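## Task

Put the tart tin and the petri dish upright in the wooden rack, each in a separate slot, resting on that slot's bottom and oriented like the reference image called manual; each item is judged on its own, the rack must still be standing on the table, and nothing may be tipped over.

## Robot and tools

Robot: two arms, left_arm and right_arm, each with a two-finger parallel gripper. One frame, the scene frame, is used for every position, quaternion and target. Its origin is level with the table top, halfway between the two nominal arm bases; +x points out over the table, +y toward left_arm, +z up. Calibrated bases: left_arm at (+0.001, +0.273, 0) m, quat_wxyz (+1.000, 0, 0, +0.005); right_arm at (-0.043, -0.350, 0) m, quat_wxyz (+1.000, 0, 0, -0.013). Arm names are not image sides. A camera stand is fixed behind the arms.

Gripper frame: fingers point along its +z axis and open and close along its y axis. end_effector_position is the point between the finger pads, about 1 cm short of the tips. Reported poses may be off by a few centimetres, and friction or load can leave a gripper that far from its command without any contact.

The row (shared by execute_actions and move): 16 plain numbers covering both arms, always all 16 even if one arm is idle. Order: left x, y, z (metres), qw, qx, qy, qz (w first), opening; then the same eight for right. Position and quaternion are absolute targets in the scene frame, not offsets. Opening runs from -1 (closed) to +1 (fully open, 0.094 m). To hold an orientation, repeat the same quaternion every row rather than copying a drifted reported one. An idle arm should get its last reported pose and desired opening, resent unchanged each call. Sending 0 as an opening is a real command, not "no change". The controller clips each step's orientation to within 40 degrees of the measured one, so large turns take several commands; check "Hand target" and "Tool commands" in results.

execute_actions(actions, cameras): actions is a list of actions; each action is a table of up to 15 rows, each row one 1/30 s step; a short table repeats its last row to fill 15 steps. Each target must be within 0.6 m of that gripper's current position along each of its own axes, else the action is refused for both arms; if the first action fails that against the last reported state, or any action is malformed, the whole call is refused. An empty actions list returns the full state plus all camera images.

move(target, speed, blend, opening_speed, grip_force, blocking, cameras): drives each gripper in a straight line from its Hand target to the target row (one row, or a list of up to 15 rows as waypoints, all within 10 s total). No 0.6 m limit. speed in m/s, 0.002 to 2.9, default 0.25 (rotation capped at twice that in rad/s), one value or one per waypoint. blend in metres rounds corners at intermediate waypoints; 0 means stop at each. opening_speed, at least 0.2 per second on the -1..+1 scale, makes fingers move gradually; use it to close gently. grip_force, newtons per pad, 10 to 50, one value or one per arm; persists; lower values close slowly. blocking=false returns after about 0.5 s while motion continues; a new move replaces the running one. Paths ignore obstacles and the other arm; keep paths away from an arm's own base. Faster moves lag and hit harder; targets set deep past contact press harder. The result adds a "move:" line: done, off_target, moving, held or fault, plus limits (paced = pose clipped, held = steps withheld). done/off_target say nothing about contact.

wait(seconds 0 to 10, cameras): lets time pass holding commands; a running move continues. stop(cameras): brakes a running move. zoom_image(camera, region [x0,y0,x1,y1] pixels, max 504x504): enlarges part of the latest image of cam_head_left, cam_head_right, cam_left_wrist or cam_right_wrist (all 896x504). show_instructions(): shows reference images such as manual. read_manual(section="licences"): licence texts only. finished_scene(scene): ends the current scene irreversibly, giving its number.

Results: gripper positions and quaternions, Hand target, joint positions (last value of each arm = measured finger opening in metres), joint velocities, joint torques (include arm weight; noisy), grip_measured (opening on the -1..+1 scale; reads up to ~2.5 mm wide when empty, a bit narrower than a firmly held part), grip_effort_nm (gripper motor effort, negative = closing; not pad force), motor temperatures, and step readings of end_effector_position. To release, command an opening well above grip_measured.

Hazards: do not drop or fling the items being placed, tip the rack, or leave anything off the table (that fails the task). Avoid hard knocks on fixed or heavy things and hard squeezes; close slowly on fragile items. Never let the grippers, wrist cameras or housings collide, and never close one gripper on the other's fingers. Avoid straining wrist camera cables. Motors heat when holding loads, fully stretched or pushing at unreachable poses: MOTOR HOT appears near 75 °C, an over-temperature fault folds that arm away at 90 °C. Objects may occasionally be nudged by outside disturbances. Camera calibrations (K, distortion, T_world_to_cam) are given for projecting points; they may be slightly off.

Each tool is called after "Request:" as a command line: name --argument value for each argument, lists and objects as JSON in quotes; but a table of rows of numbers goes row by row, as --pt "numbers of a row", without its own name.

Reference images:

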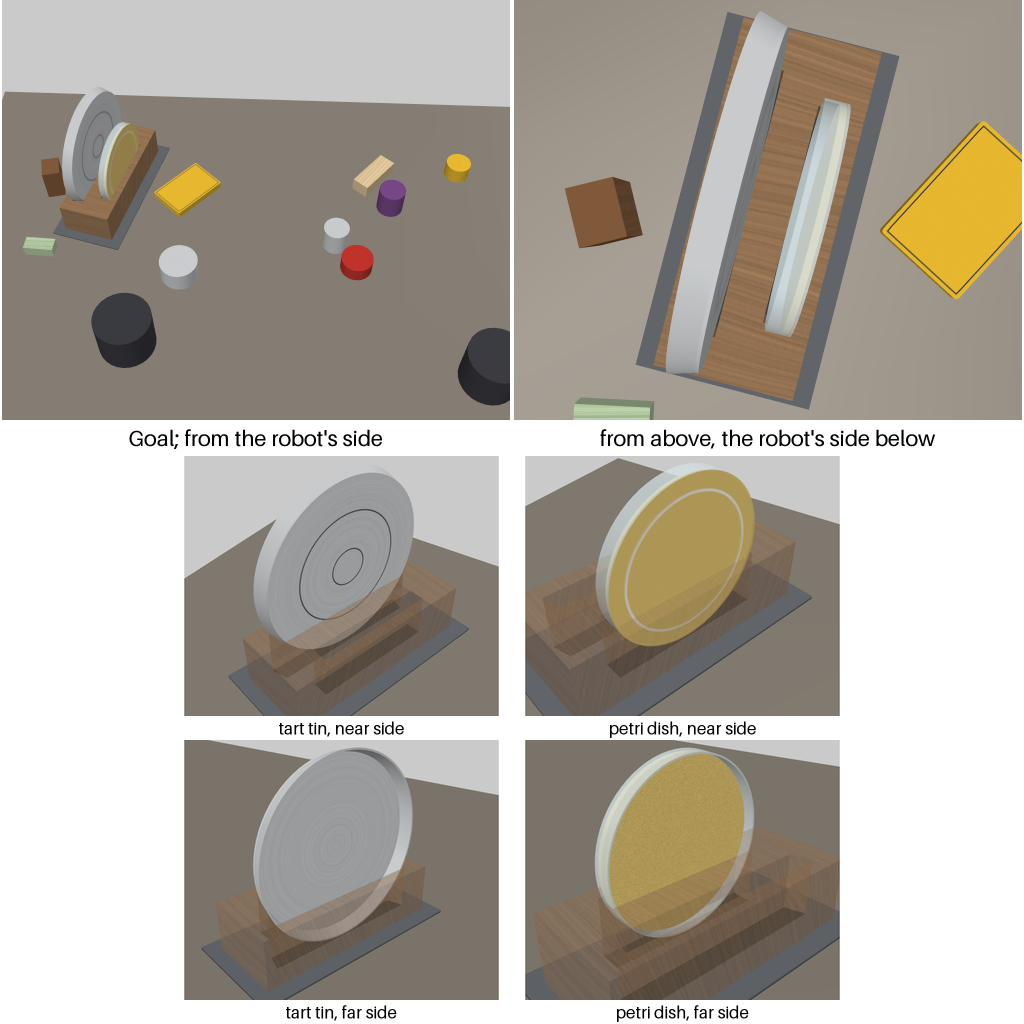

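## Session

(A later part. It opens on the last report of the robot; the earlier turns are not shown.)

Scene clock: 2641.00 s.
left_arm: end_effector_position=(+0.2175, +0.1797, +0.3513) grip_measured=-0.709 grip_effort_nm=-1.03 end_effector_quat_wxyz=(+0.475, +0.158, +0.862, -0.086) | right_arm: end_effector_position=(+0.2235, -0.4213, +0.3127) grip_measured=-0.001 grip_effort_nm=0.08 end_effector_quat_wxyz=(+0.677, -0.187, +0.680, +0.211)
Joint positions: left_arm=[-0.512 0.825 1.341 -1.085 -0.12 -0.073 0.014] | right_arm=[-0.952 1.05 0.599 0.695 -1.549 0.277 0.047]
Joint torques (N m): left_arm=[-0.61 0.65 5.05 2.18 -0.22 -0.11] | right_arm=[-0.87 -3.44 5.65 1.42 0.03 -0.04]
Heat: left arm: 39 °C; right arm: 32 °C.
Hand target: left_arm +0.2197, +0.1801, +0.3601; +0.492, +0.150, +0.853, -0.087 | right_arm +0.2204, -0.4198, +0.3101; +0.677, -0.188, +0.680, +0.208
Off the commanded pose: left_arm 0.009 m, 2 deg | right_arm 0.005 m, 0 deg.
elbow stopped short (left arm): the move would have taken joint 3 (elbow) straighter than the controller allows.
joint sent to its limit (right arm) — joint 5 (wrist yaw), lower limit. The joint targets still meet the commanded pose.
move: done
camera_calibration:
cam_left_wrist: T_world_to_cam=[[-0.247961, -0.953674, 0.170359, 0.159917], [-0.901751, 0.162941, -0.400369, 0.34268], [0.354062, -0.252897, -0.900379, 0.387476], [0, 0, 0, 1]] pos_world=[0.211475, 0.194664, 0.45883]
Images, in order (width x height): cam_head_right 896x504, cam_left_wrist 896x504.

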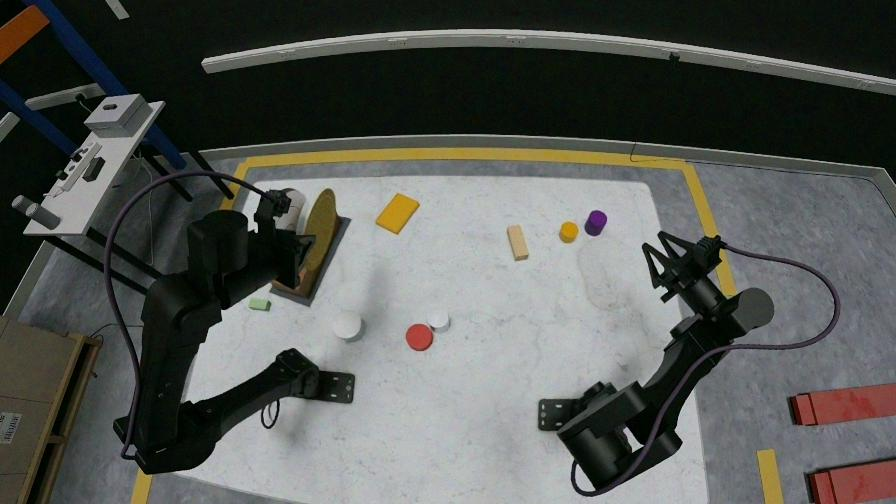

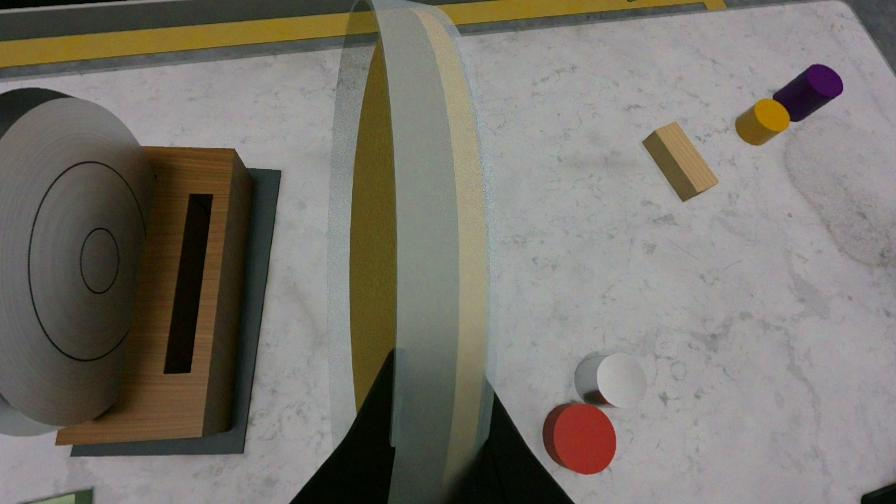

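Request:
move --pt "0.285 0.34 0.29 0.4818 0.1262 0.8655 -0.0549 -1 0.34 -0.12 0.28 0.602 -0.353 0.62 0.358 0.0" --speed 0.22 --cameras '["cam_left_wrist","cam_right_wrist"]'

Request:
zoom_image --camera "cam_right_wrist" --region '[50, 0, 400, 300]'

Scene clock: 2656.57 s.
left_arm: end_effector_position=(+0.2800, +0.3410, +0.2799) grip_measured=-0.709 grip_effort_nm=-1.03 end_effector_quat_wxyz=(+0.460, +0.109, +0.880, -0.057) | right_arm: end_effector_position=(+0.3343, -0.1220, +0.2725) grip_measured=-0.001 grip_effort_nm=0.08 end_effector_quat_wxyz=(+0.590, -0.348, +0.630, +0.367)
Joint positions: left_arm=[0.643 1.047 1.164 -0.959 0.699 0.625 0.014] | right_arm=[0.265 1.477 0.834 0.59 -0.822 0.014 0.047]
Joint torques (N m): left_arm=[0.61 -1.5 6.01 1.86 0.7 0.14] | right_arm=[0.38 -5.63 9.17 2.24 0 -0.15]
Heat: left arm: 37 °C; right arm: 31 °C.
Hand target: left_arm +0.2844, +0.3399, +0.2899; +0.481, +0.126, +0.866, -0.055 | right_arm +0.3397, -0.1202, +0.2799; +0.602, -0.353, +0.620, +0.358
Off the commanded pose: left_arm 0.011 m, 4 deg | right_arm 0.010 m, 2 deg.
move: off_target (left_arm)
camera_calibration:
cam_left_wrist: T_world_to_cam=[[-0.131134, -0.977001, 0.168144, 0.317283], [-0.930842, 0.0629903, -0.359951, 0.374993], [0.341081, -0.203718, -0.917694, 0.333506], [0, 0, 0, 1]] pos_world=[0.276914, 0.354306, 0.387686]
cam_right_wrist: T_world_to_cam=[[0.853548, -0.508614, 0.112995, -0.385037], [-0.228591, -0.560462, -0.796008, 0.257767], [0.46819, 0.653601, -0.594646, 0.18366], [0, 0, 0, 1]] pos_world=[0.301583, -0.171407, 0.357905]
Images, in order (width x height): cam_left_wrist 896x504, cam_right_wrist 896x504.

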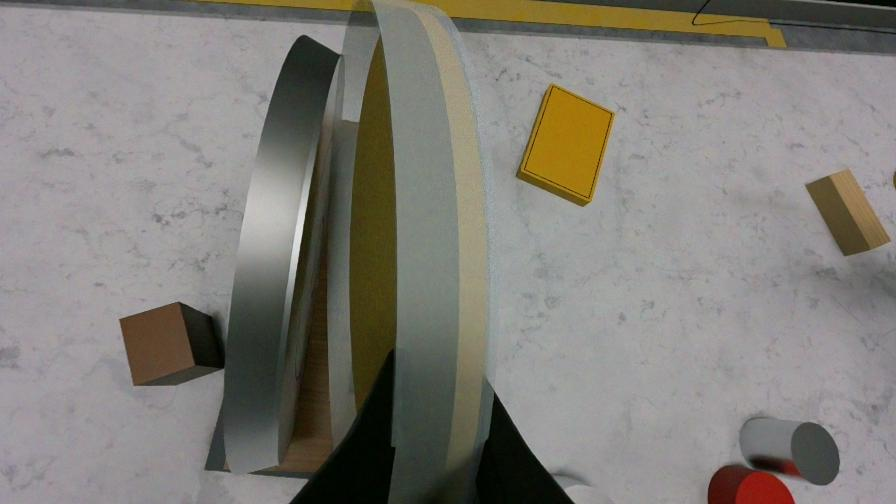

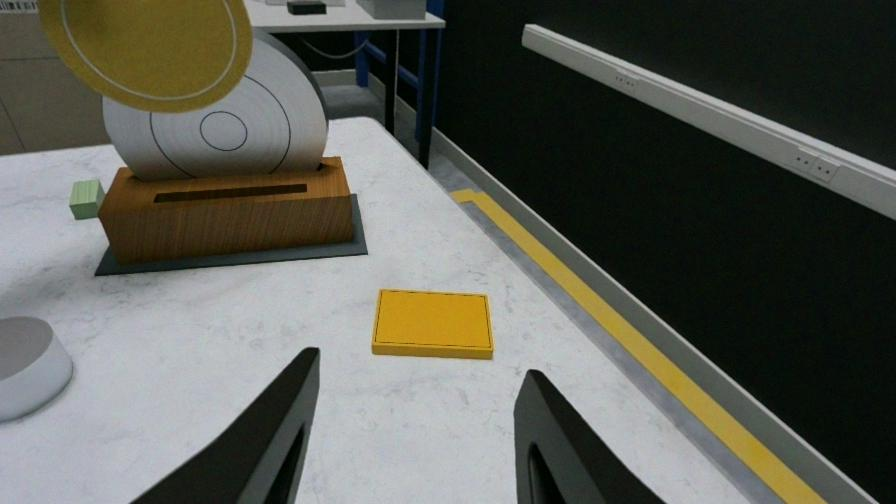

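Scaled by 1.440 from the camera's 896x504 image, which has a finer 1280x720 frame.

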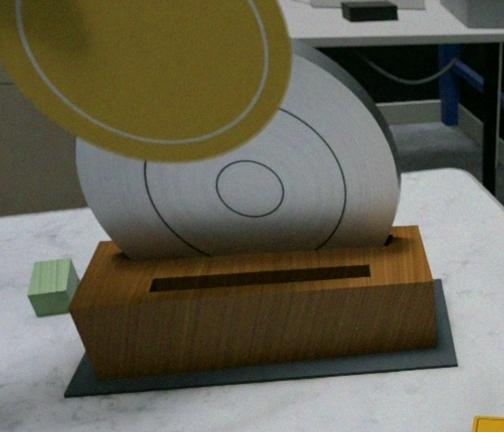

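Request:
move --pt "0.318 0.348 0.24 0.4818 0.1262 0.8655 -0.0549 -1 0.34 -0.12 0.28 0.602 -0.353 0.62 0.358 0.0" --speed 0.12 --cameras '["cam_left_wrist","cam_right_wrist"]'

Request:
zoom_image --camera "cam_right_wrist" --region '[50, 0, 400, 300]'

Request:
zoom_image --camera "cam_left_wrist" --region '[150, 0, 600, 504]'

Scene clock: 2670.37 s.
left_arm: end_effector_position=(+0.3116, +0.3483, +0.2317) grip_measured=-0.709 grip_effort_nm=-1.03 end_effector_quat_wxyz=(+0.464, +0.116, +0.876, -0.061) | right_arm: end_effector_position=(+0.3344, -0.1220, +0.2726) grip_measured=-0.001 grip_effort_nm=0.08 end_effector_quat_wxyz=(+0.590, -0.348, +0.630, +0.366)
Joint positions: left_arm=[0.588 1.11 0.984 -0.679 0.679 0.58 0.014] | right_arm=[0.265 1.477 0.834 0.591 -0.822 0.013 0.047]
Joint torques (N m): left_arm=[-0.55 -2.33 6.26 1.97 0.38 -0.07] | right_arm=[0.42 -5.65 9.16 2.25 0.05 -0.16]
Heat: left arm: 36 °C; right arm: 32 °C.
Hand target: left_arm +0.3175, +0.3478, +0.2401; +0.481, +0.126, +0.866, -0.055 | right_arm +0.3397, -0.1202, +0.2799; +0.602, -0.353, +0.620, +0.358
Off the commanded pose: left_arm 0.011 m, 3 deg | right_arm 0.010 m, 2 deg.
move: off_target (left_arm)
camera_calibration:
cam_left_wrist: T_world_to_cam=[[-0.148142, -0.974465, 0.168738, 0.340975], [-0.92557, 0.0765069, -0.370766, 0.382735], [0.348389, -0.211104, -0.913269, 0.279219], [0, 0, 0, 1]] pos_world=[0.307484, 0.361931, 0.339372]
cam_right_wrist: T_world_to_cam=[[0.853302, -0.508868, 0.113706, -0.38526], [-0.228177, -0.560509, -0.796094, 0.257665], [0.46884, 0.653363, -0.594395, 0.183335], [0, 0, 0, 1]] pos_world=[0.301582, -0.171408, 0.357905]
Images, in order (width x height): cam_left_wrist 896x504, cam_right_wrist 896x504.

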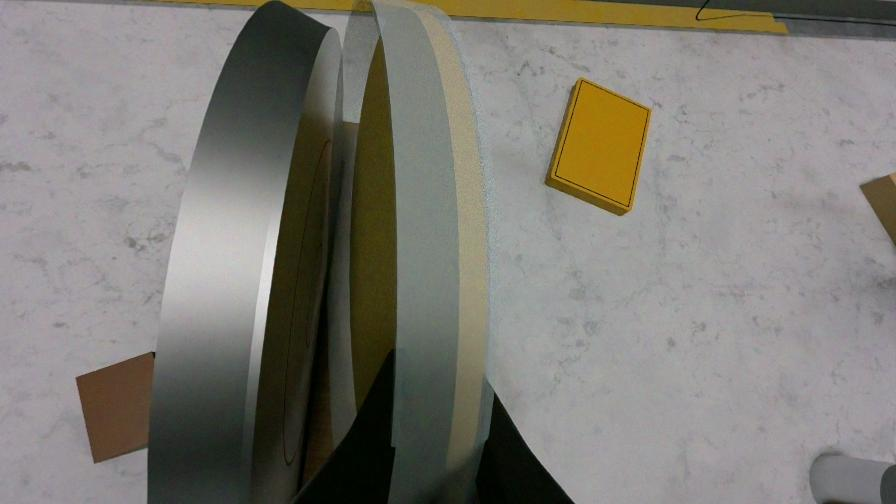

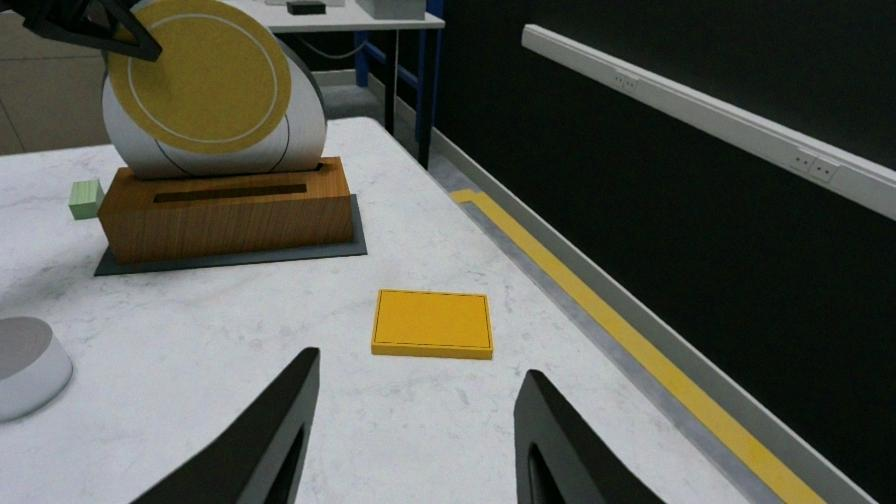

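Scaled by 1.440 from the camera's 896x504 image, which has a finer 1280x720 frame.

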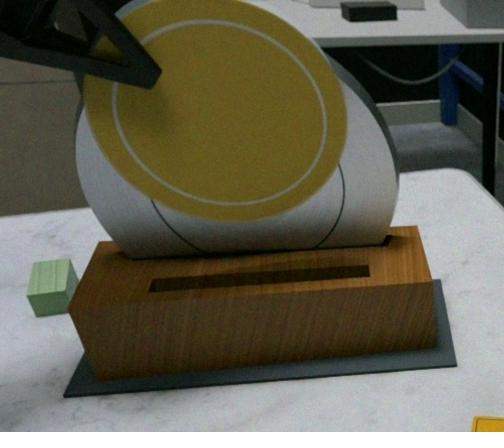

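Scaled by 1.000.

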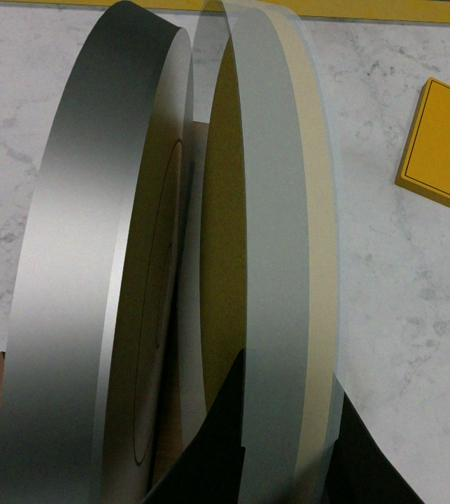

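Request:
move --pt "0.320 0.352 0.213 0.4818 0.1262 0.8655 -0.0549 -1 0.34 -0.12 0.28 0.602 -0.353 0.62 0.358 0.0" --speed 0.08 --cameras '["cam_left_wrist","cam_right_wrist","cam_head_right"]'

Request:
zoom_image --camera "cam_right_wrist" --region '[50, 0, 400, 300]'

Request:
zoom_image --camera "cam_head_right" --region '[200, 150, 400, 330]'

Scene clock: 2740.93 s.
left_arm: end_effector_position=(+0.3139, +0.3498, +0.2044) grip_measured=-0.709 grip_effort_nm=-1.03 end_effector_quat_wxyz=(+0.462, +0.115, +0.877, -0.063) | right_arm: end_effector_position=(+0.3344, -0.1220, +0.2726) grip_measured=-0.001 grip_effort_nm=0.08 end_effector_quat_wxyz=(+0.590, -0.348, +0.630, +0.366)
Joint positions: left_arm=[0.588 1.119 0.883 -0.576 0.679 0.579 0.014] | right_arm=[0.265 1.477 0.834 0.591 -0.822 0.013 0.047]
Joint torques (N m): left_arm=[0.36 -2.29 6.31 2 0.45 0.04] | right_arm=[0.39 -5.63 9.18 2.24 0.04 -0.14]
Motor temperatures (°C): left_arm=[24 34 32 32 27 24 26] | right_arm=[24 32 34 35 25 25 28]
Heat: left arm: 34 °C; right arm: 35 °C.
Hand target: left_arm +0.3194, +0.3518, +0.2131; +0.481, +0.127, +0.866, -0.055 | right_arm +0.3397, -0.1202, +0.2799; +0.602, -0.353, +0.620, +0.358
Off the commanded pose: left_arm 0.011 m, 3 deg | right_arm 0.010 m, 2 deg.
move: off_target (left_arm)
camera_calibration:
cam_left_wrist: T_world_to_cam=[[-0.147081, -0.973892, 0.172922, 0.346004], [-0.927372, 0.0749712, -0.366552, 0.374917], [0.344018, -0.214275, -0.914187, 0.256597], [0, 0, 0, 1]] pos_world=[0.310304, 0.363845, 0.312173]
cam_right_wrist: T_world_to_cam=[[0.853302, -0.508868, 0.113706, -0.38526], [-0.228177, -0.560509, -0.796094, 0.257665], [0.46884, 0.653363, -0.594395, 0.183335], [0, 0, 0, 1]] pos_world=[0.301582, -0.171408, 0.357905]
Images, in order (width x height): cam_head_right 896x504, cam_left_wrist 896x504, cam_right_wrist 896x504.

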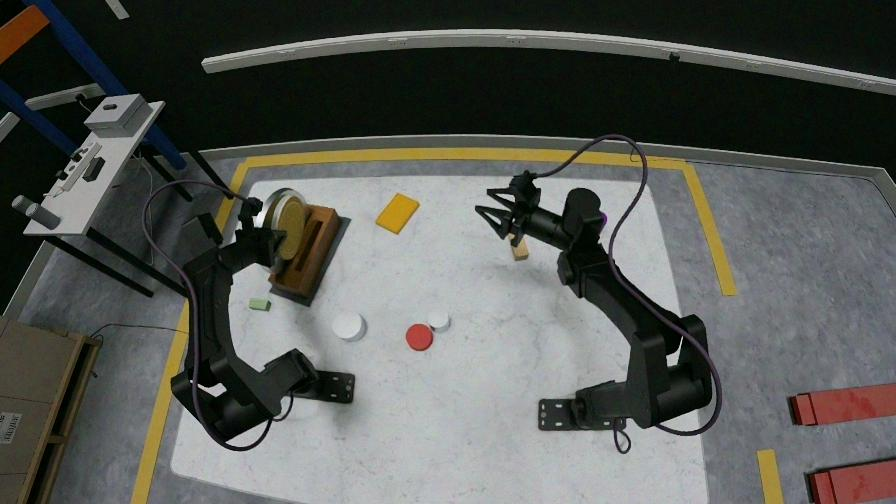

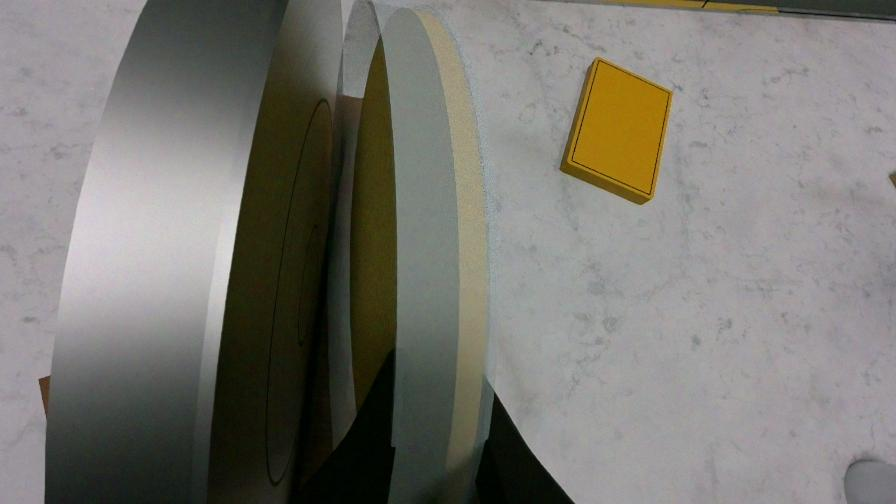

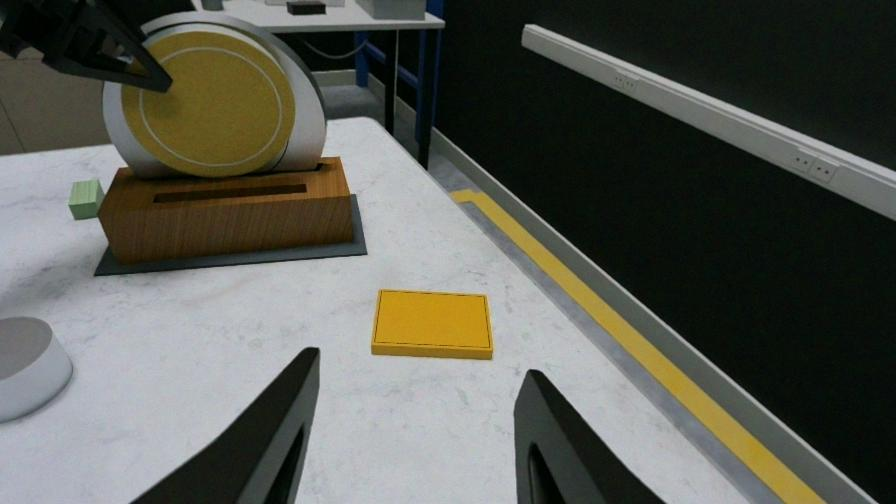

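Scaled by 1.440 from the camera's 896x504 image, which has a finer 1280x720 frame.

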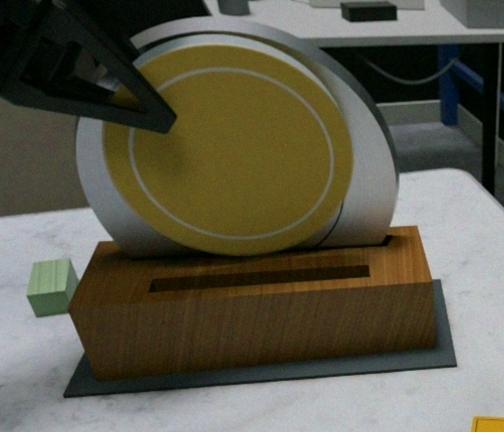

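Scaled by 2.520 from the camera's 896x504 image, which has a finer 1280x720 frame.

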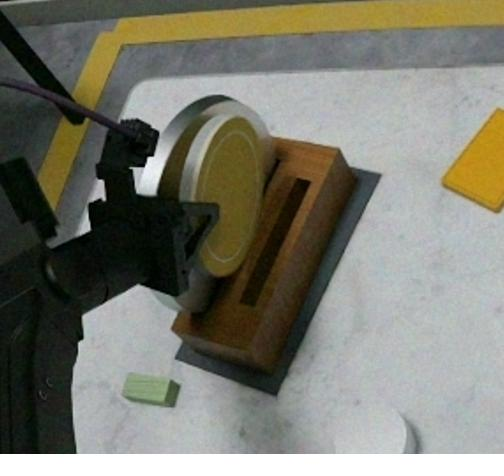

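Request:
move --pt "0.320 0.350 0.226 0.4818 0.1262 0.8655 -0.0549 -1 0.34 -0.12 0.28 0.602 -0.353 0.62 0.358 0.0" --pt "0.326 0.332 0.226 0.4768 0.1863 0.8546 -0.0884 -1 0.34 -0.12 0.28 0.602 -0.353 0.62 0.358 0.0" --pt "0.326 0.332 0.210 0.4768 0.1863 0.8546 -0.0884 -1 0.34 -0.12 0.28 0.602 -0.353 0.62 0.358 0.0" --speed 0.08 --cameras '["cam_left_wrist","cam_right_wrist","cam_head_right"]'

Request:
zoom_image --camera "cam_right_wrist" --region '[50, 0, 400, 300]'

Request:
zoom_image --camera "cam_head_right" --region '[200, 150, 400, 330]'

Scene clock: 2768.70 s.
left_arm: end_effector_position=(+0.3199, +0.3374, +0.2028) grip_measured=-0.709 grip_effort_nm=-1.03 end_effector_quat_wxyz=(+0.458, +0.166, +0.869, -0.084) | right_arm: end_effector_position=(+0.3344, -0.1220, +0.2726) grip_measured=-0.001 grip_effort_nm=0.08 end_effector_quat_wxyz=(+0.590, -0.348, +0.630, +0.366)
Joint positions: left_arm=[0.567 1.174 0.92 -0.612 0.733 0.675 0.014] | right_arm=[0.265 1.477 0.834 0.591 -0.822 0.013 0.047]
Joint torques (N m): left_arm=[-0.64 -2.33 6.19 1.85 0.7 0.11] | right_arm=[0.38 -5.63 9.18 2.24 0.04 -0.16]
Heat: left arm: 33 °C; right arm: 36 °C.
Hand target: left_arm +0.3253, +0.3320, +0.2101; +0.476, +0.186, +0.855, -0.088 | right_arm +0.3397, -0.1202, +0.2799; +0.602, -0.353, +0.620, +0.358
Off the commanded pose: left_arm 0.011 m, 4 deg | right_arm 0.010 m, 2 deg.
move: off_target (left_arm)
camera_calibration:
cam_left_wrist: T_world_to_cam=[[-0.254923, -0.953313, 0.161893, 0.364813], [-0.912451, 0.181738, -0.366613, 0.340021], [0.320075, -0.241177, -0.91618, 0.267511], [0, 0, 0, 1]] pos_world=[0.317628, 0.350504, 0.310684]
cam_right_wrist: T_world_to_cam=[[0.853302, -0.508868, 0.113706, -0.38526], [-0.228177, -0.560509, -0.796094, 0.257665], [0.46884, 0.653363, -0.594395, 0.183335], [0, 0, 0, 1]] pos_world=[0.301582, -0.171408, 0.357905]
Images, in order (width x height): cam_head_right 896x504, cam_left_wrist 896x504, cam_right_wrist 896x504.

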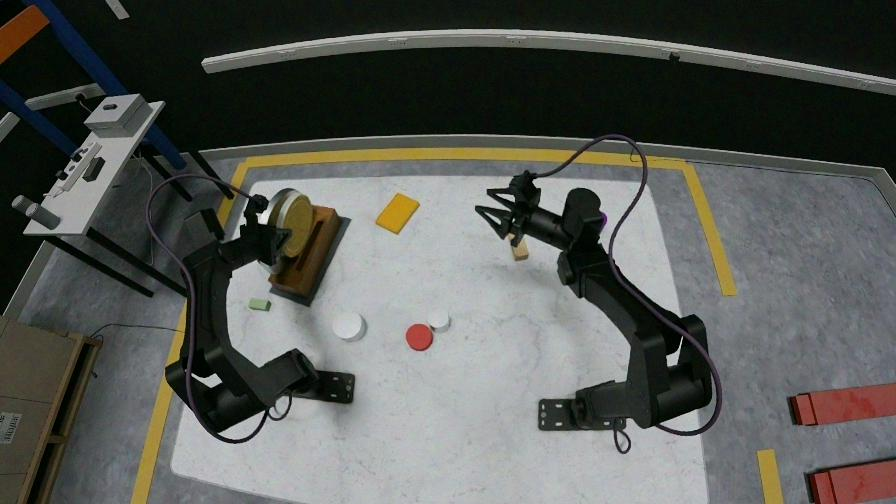

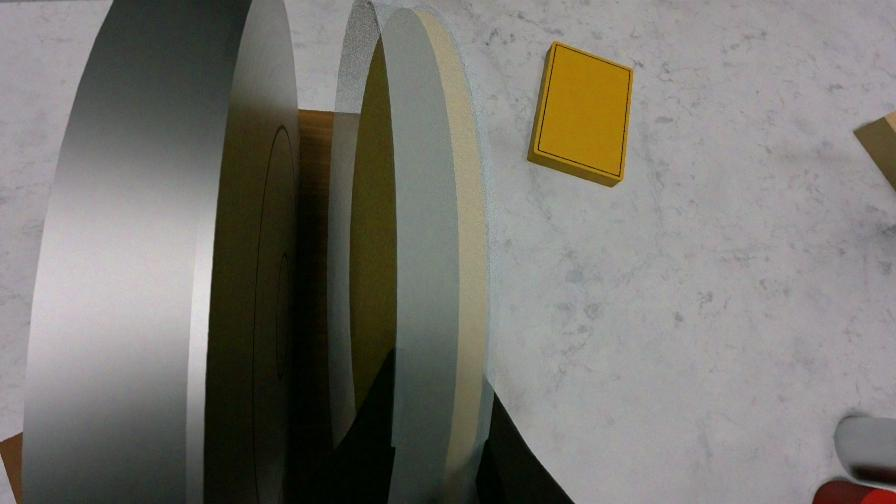

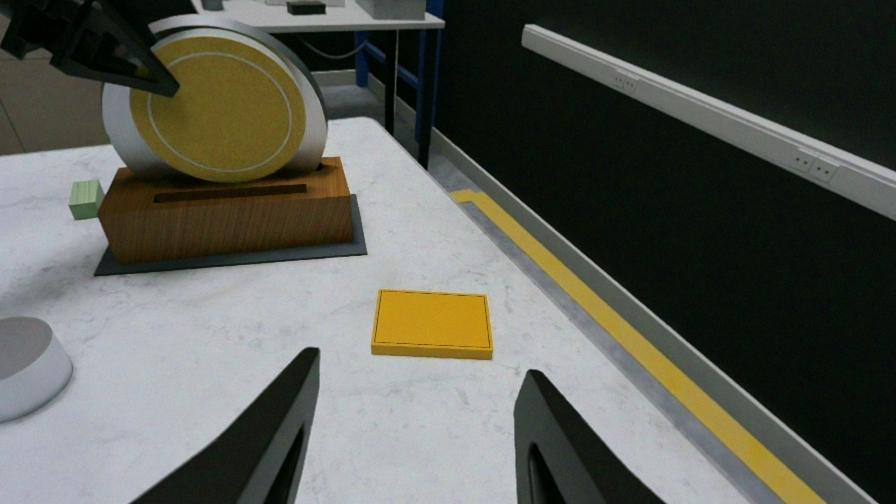

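Scaled by 1.440 from the camera's 896x504 image, which has a finer 1280x720 frame.

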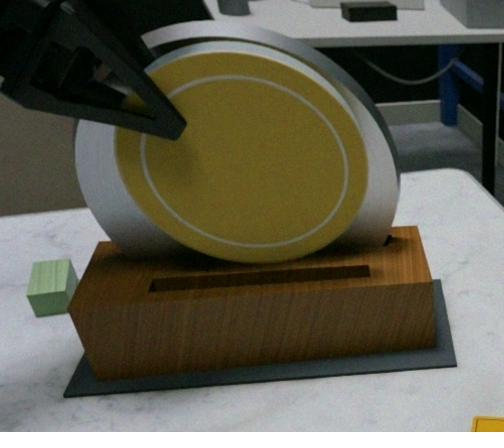

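Scaled by 2.520 from the camera's 896x504 image, which has a finer 1280x720 frame.

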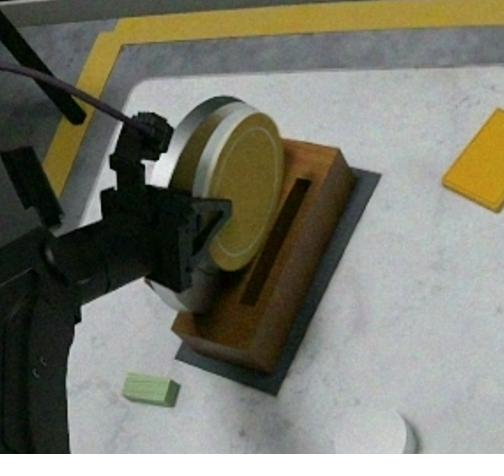

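Request:
move --pt "0.323 0.319 0.210 0.4768 0.1863 0.8546 -0.0884 -1 0.34 -0.12 0.28 0.602 -0.353 0.62 0.358 0.0" --speed 0.06 --cameras '["cam_left_wrist","cam_right_wrist","cam_head_right"]'

Request:
zoom_image --camera "cam_right_wrist" --region '[50, 0, 400, 300]'

Request:
zoom_image --camera "cam_head_right" --region '[200, 150, 400, 330]'

Scene clock: 2779.67 s.
left_arm: end_effector_position=(+0.3200, +0.3227, +0.1951) grip_measured=-0.709 grip_effort_nm=-1.03 end_effector_quat_wxyz=(+0.452, +0.173, +0.870, -0.098) | right_arm: end_effector_position=(+0.3344, -0.1220, +0.2726) grip_measured=-0.001 grip_effort_nm=0.08 end_effector_quat_wxyz=(+0.590, -0.348, +0.630, +0.366)
Joint positions: left_arm=[0.522 1.165 0.889 -0.594 0.724 0.649 0.014] | right_arm=[0.265 1.477 0.834 0.591 -0.822 0.013 0.047]
Joint torques (N m): left_arm=[-0.59 -5.19 6.08 1.83 0.47 -0.09] | right_arm=[0.39 -5.63 9.2 2.24 0.04 -0.15]
Heat: left arm: 33 °C; right arm: 36 °C.
Hand target: left_arm +0.3225, +0.3188, +0.2099; +0.476, +0.187, +0.855, -0.089 | right_arm +0.3397, -0.1202, +0.2799; +0.602, -0.353, +0.620, +0.358
Off the commanded pose: left_arm 0.016 m, 4 deg | right_arm 0.010 m, 2 deg.
move: off_target (left_arm)
camera_calibration:
cam_left_wrist: T_world_to_cam=[[-0.275606, -0.944002, 0.181389, 0.35195], [-0.913128, 0.198132, -0.356289, 0.332821], [0.300398, -0.263826, -0.916601, 0.270603], [0, 0, 0, 1]] pos_world=[0.319619, 0.337691, 0.302776]
cam_right_wrist: T_world_to_cam=[[0.853302, -0.508868, 0.113706, -0.38526], [-0.228177, -0.560509, -0.796094, 0.257665], [0.46884, 0.653363, -0.594395, 0.183335], [0, 0, 0, 1]] pos_world=[0.301582, -0.171408, 0.357905]
Images, in order (width x height): cam_head_right 896x504, cam_left_wrist 896x504, cam_right_wrist 896x504.

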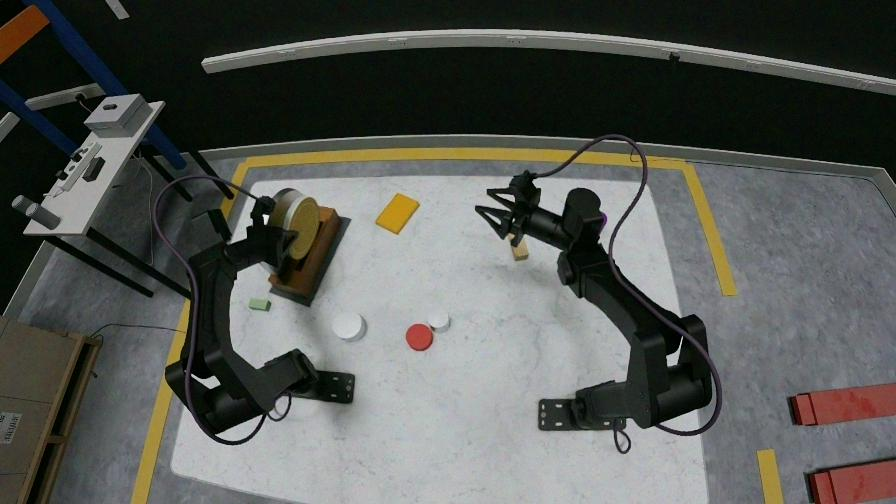

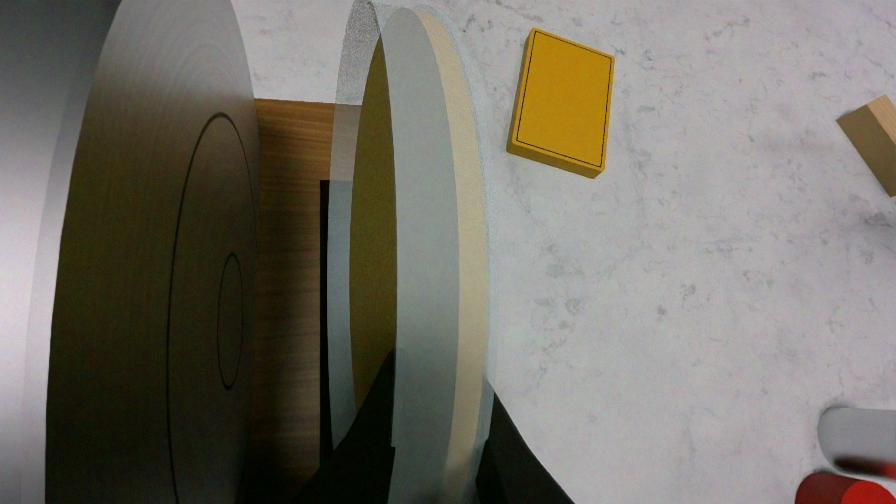

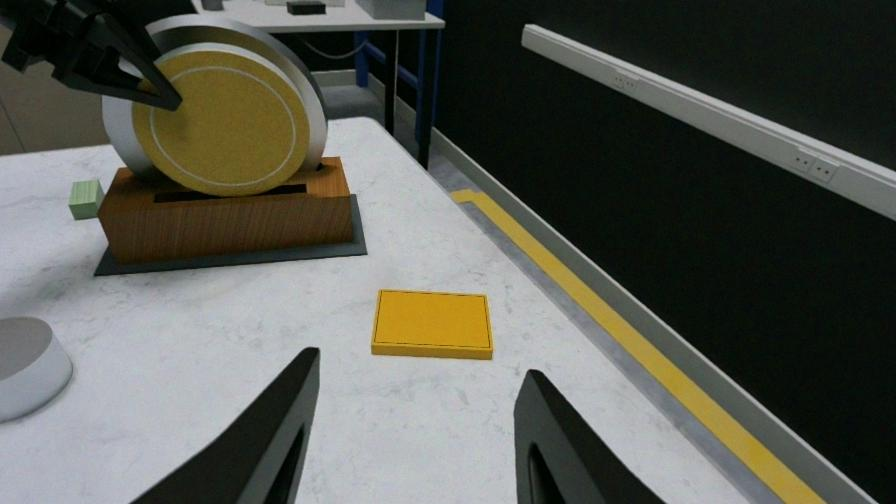

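Scaled by 1.440 from the camera's 896x504 image, which has a finer 1280x720 frame.

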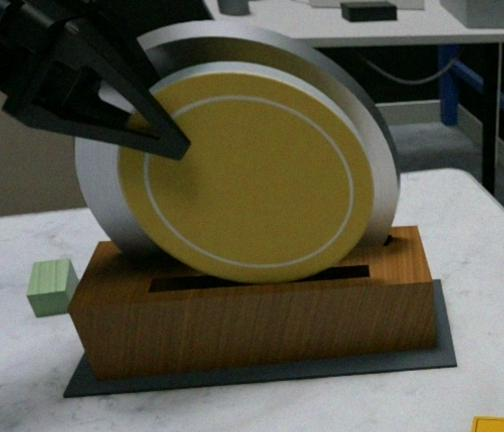

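Scaled by 2.520 from the camera's 896x504 image, which has a finer 1280x720 frame.

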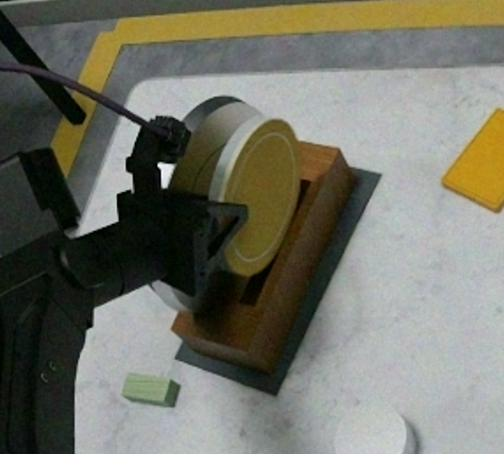

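Request:
move --pt "0.323 0.320 0.193 0.4768 0.1863 0.8546 -0.0884 -1 0.34 -0.12 0.28 0.602 -0.353 0.62 0.358 0.0" --speed 0.05 --cameras '["cam_left_wrist","cam_right_wrist"]'

Request:
zoom_image --camera "cam_right_wrist" --region '[50, 0, 400, 300]'

Scene clock: 2791.80 s.
left_arm: end_effector_position=(+0.3202, +0.3236, +0.1813) grip_measured=-0.709 grip_effort_nm=-1.03 end_effector_quat_wxyz=(+0.455, +0.173, +0.869, -0.092) | right_arm: end_effector_position=(+0.3344, -0.1220, +0.2726) grip_measured=-0.001 grip_effort_nm=0.08 end_effector_quat_wxyz=(+0.590, -0.348, +0.630, +0.366)
Joint positions: left_arm=[0.522 1.162 0.828 -0.524 0.72 0.648 0.014] | right_arm=[0.265 1.477 0.834 0.591 -0.822 0.013 0.047]
Joint torques (N m): left_arm=[-0.27 -4.4 5.87 1.81 0.55 -0.02] | right_arm=[0.42 -5.61 9.16 2.24 0.05 -0.16]
Heat: left arm: 33 °C; right arm: 36 °C.
Hand target: left_arm +0.3227, +0.3199, +0.1929; +0.476, +0.187, +0.855, -0.089 | right_arm +0.3397, -0.1202, +0.2799; +0.602, -0.353, +0.620, +0.358
Off the commanded pose: left_arm 0.013 m, 3 deg | right_arm 0.010 m, 2 deg.
move: off_target (left_arm)
camera_calibration:
cam_left_wrist: T_world_to_cam=[[-0.273808, -0.946518, 0.170682, 0.357565], [-0.910897, 0.198245, -0.361891, 0.328146], [0.3087, -0.254563, -0.916462, 0.252446], [0, 0, 0, 1]] pos_world=[0.318881, 0.337652, 0.289081]
cam_right_wrist: T_world_to_cam=[[0.853302, -0.508868, 0.113706, -0.38526], [-0.228177, -0.560509, -0.796094, 0.257665], [0.46884, 0.653363, -0.594395, 0.183335], [0, 0, 0, 1]] pos_world=[0.301582, -0.171408, 0.357905]
Images, in order (width x height): cam_left_wrist 896x504, cam_right_wrist 896x504.

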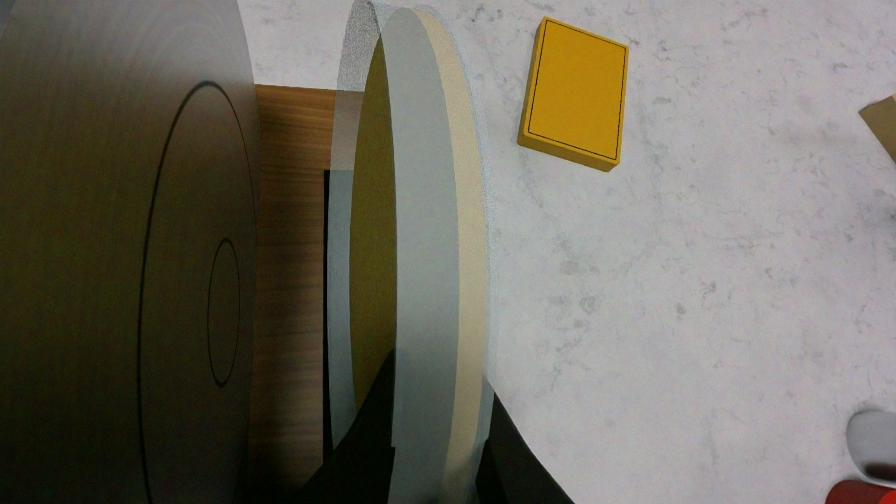

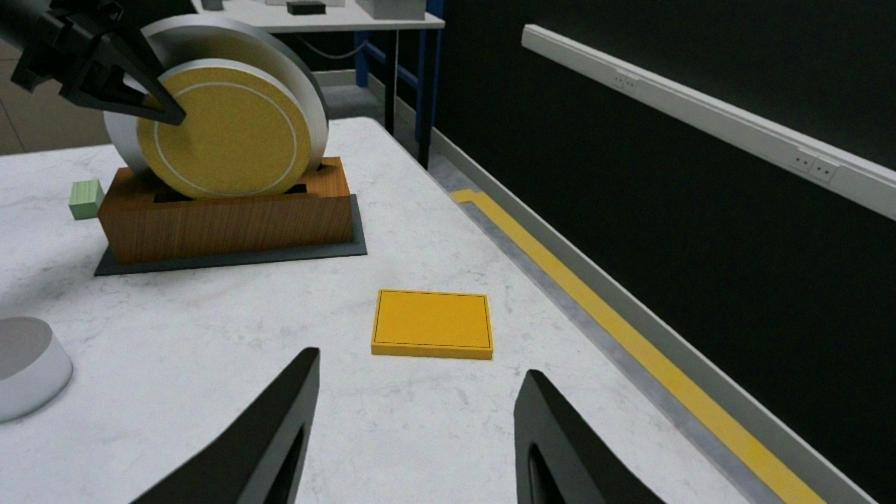

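Scaled by 1.440 from the camera's 896x504 image, which has a finer 1280x720 frame.

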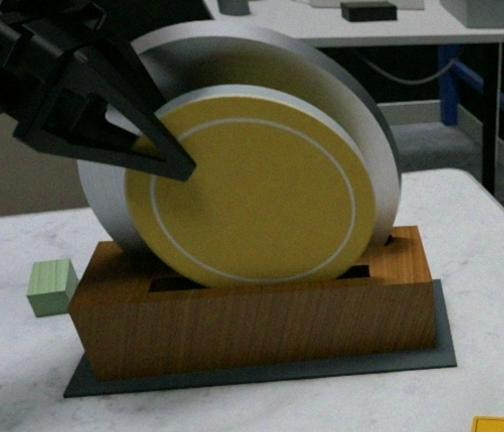

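Request:
move --pt "0.323 0.320 0.165 0.4768 0.1863 0.8546 -0.0884 -1 0.34 -0.12 0.28 0.602 -0.353 0.62 0.358 0.0" --speed 0.05 --cameras '["cam_left_wrist","cam_right_wrist"]'

Request:
zoom_image --camera "cam_right_wrist" --region '[50, 0, 400, 300]'

Scene clock: 2800.60 s.
left_arm: end_effector_position=(+0.3201, +0.3234, +0.1728) grip_measured=-0.709 grip_effort_nm=-1.03 end_effector_quat_wxyz=(+0.473, +0.182, +0.859, -0.077) | right_arm: end_effector_position=(+0.3344, -0.1220, +0.2726) grip_measured=-0.001 grip_effort_nm=0.08 end_effector_quat_wxyz=(+0.590, -0.348, +0.630, +0.366)
Joint positions: left_arm=[0.522 1.134 0.748 -0.418 0.721 0.648 0.014] | right_arm=[0.265 1.477 0.834 0.591 -0.822 0.013 0.047]
Joint torques (N m): left_arm=[-0.24 -0.73 4.01 1.99 0.51 -0.01] | right_arm=[0.4 -5.63 9.2 2.25 0.04 -0.15]
Heat: left arm: 33 °C; right arm: 36 °C.
Hand target: left_arm +0.3225, +0.3199, +0.1653; +0.476, +0.187, +0.855, -0.088 | right_arm +0.3397, -0.1202, +0.2799; +0.602, -0.353, +0.620, +0.358
Off the commanded pose: left_arm 0.009 m, 2 deg | right_arm 0.010 m, 2 deg.
move: done
camera_calibration:
cam_left_wrist: T_world_to_cam=[[-0.281445, -0.950241, 0.133529, 0.368768], [-0.893127, 0.208524, -0.39855, 0.322446], [0.350875, -0.231428, -0.907374, 0.221959], [0, 0, 0, 1]] pos_world=[0.313893, 0.334548, 0.280669]
cam_right_wrist: T_world_to_cam=[[0.853302, -0.508868, 0.113706, -0.38526], [-0.228177, -0.560509, -0.796094, 0.257665], [0.46884, 0.653363, -0.594395, 0.183335], [0, 0, 0, 1]] pos_world=[0.301582, -0.171408, 0.357905]
Images, in order (width x height): cam_left_wrist 896x504, cam_right_wrist 896x504.

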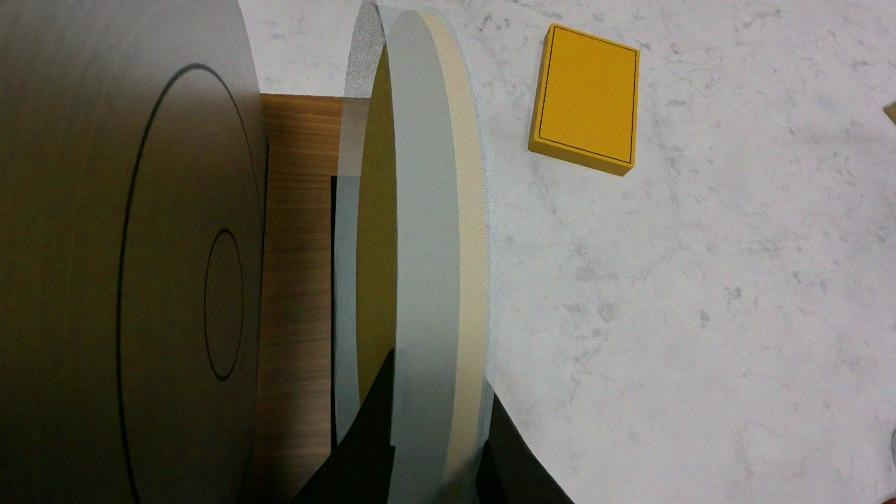

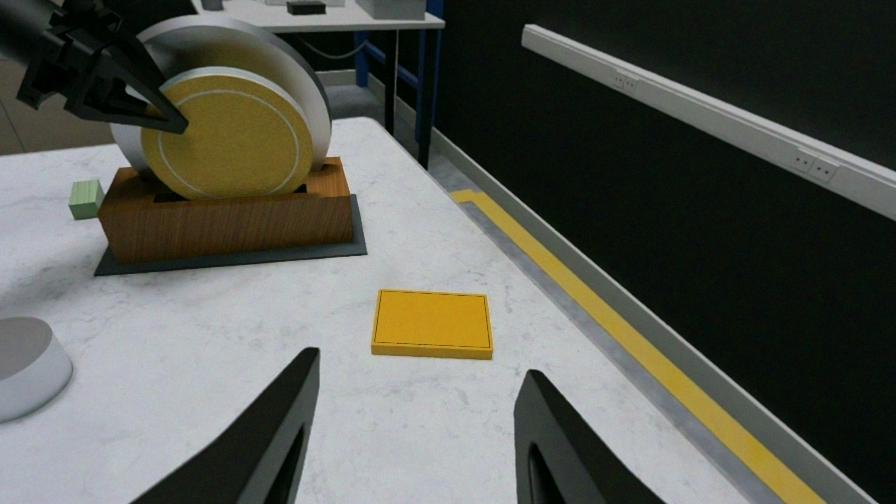

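Scaled by 1.440 from the camera's 896x504 image, which has a finer 1280x720 frame.

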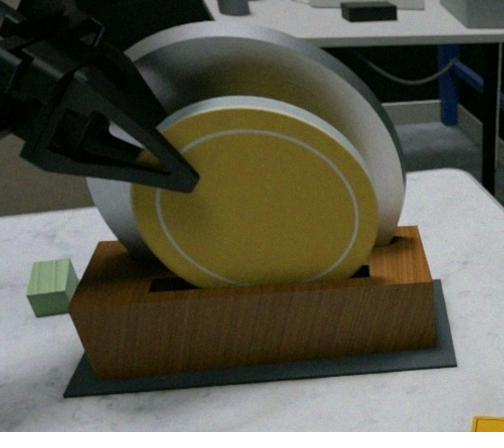

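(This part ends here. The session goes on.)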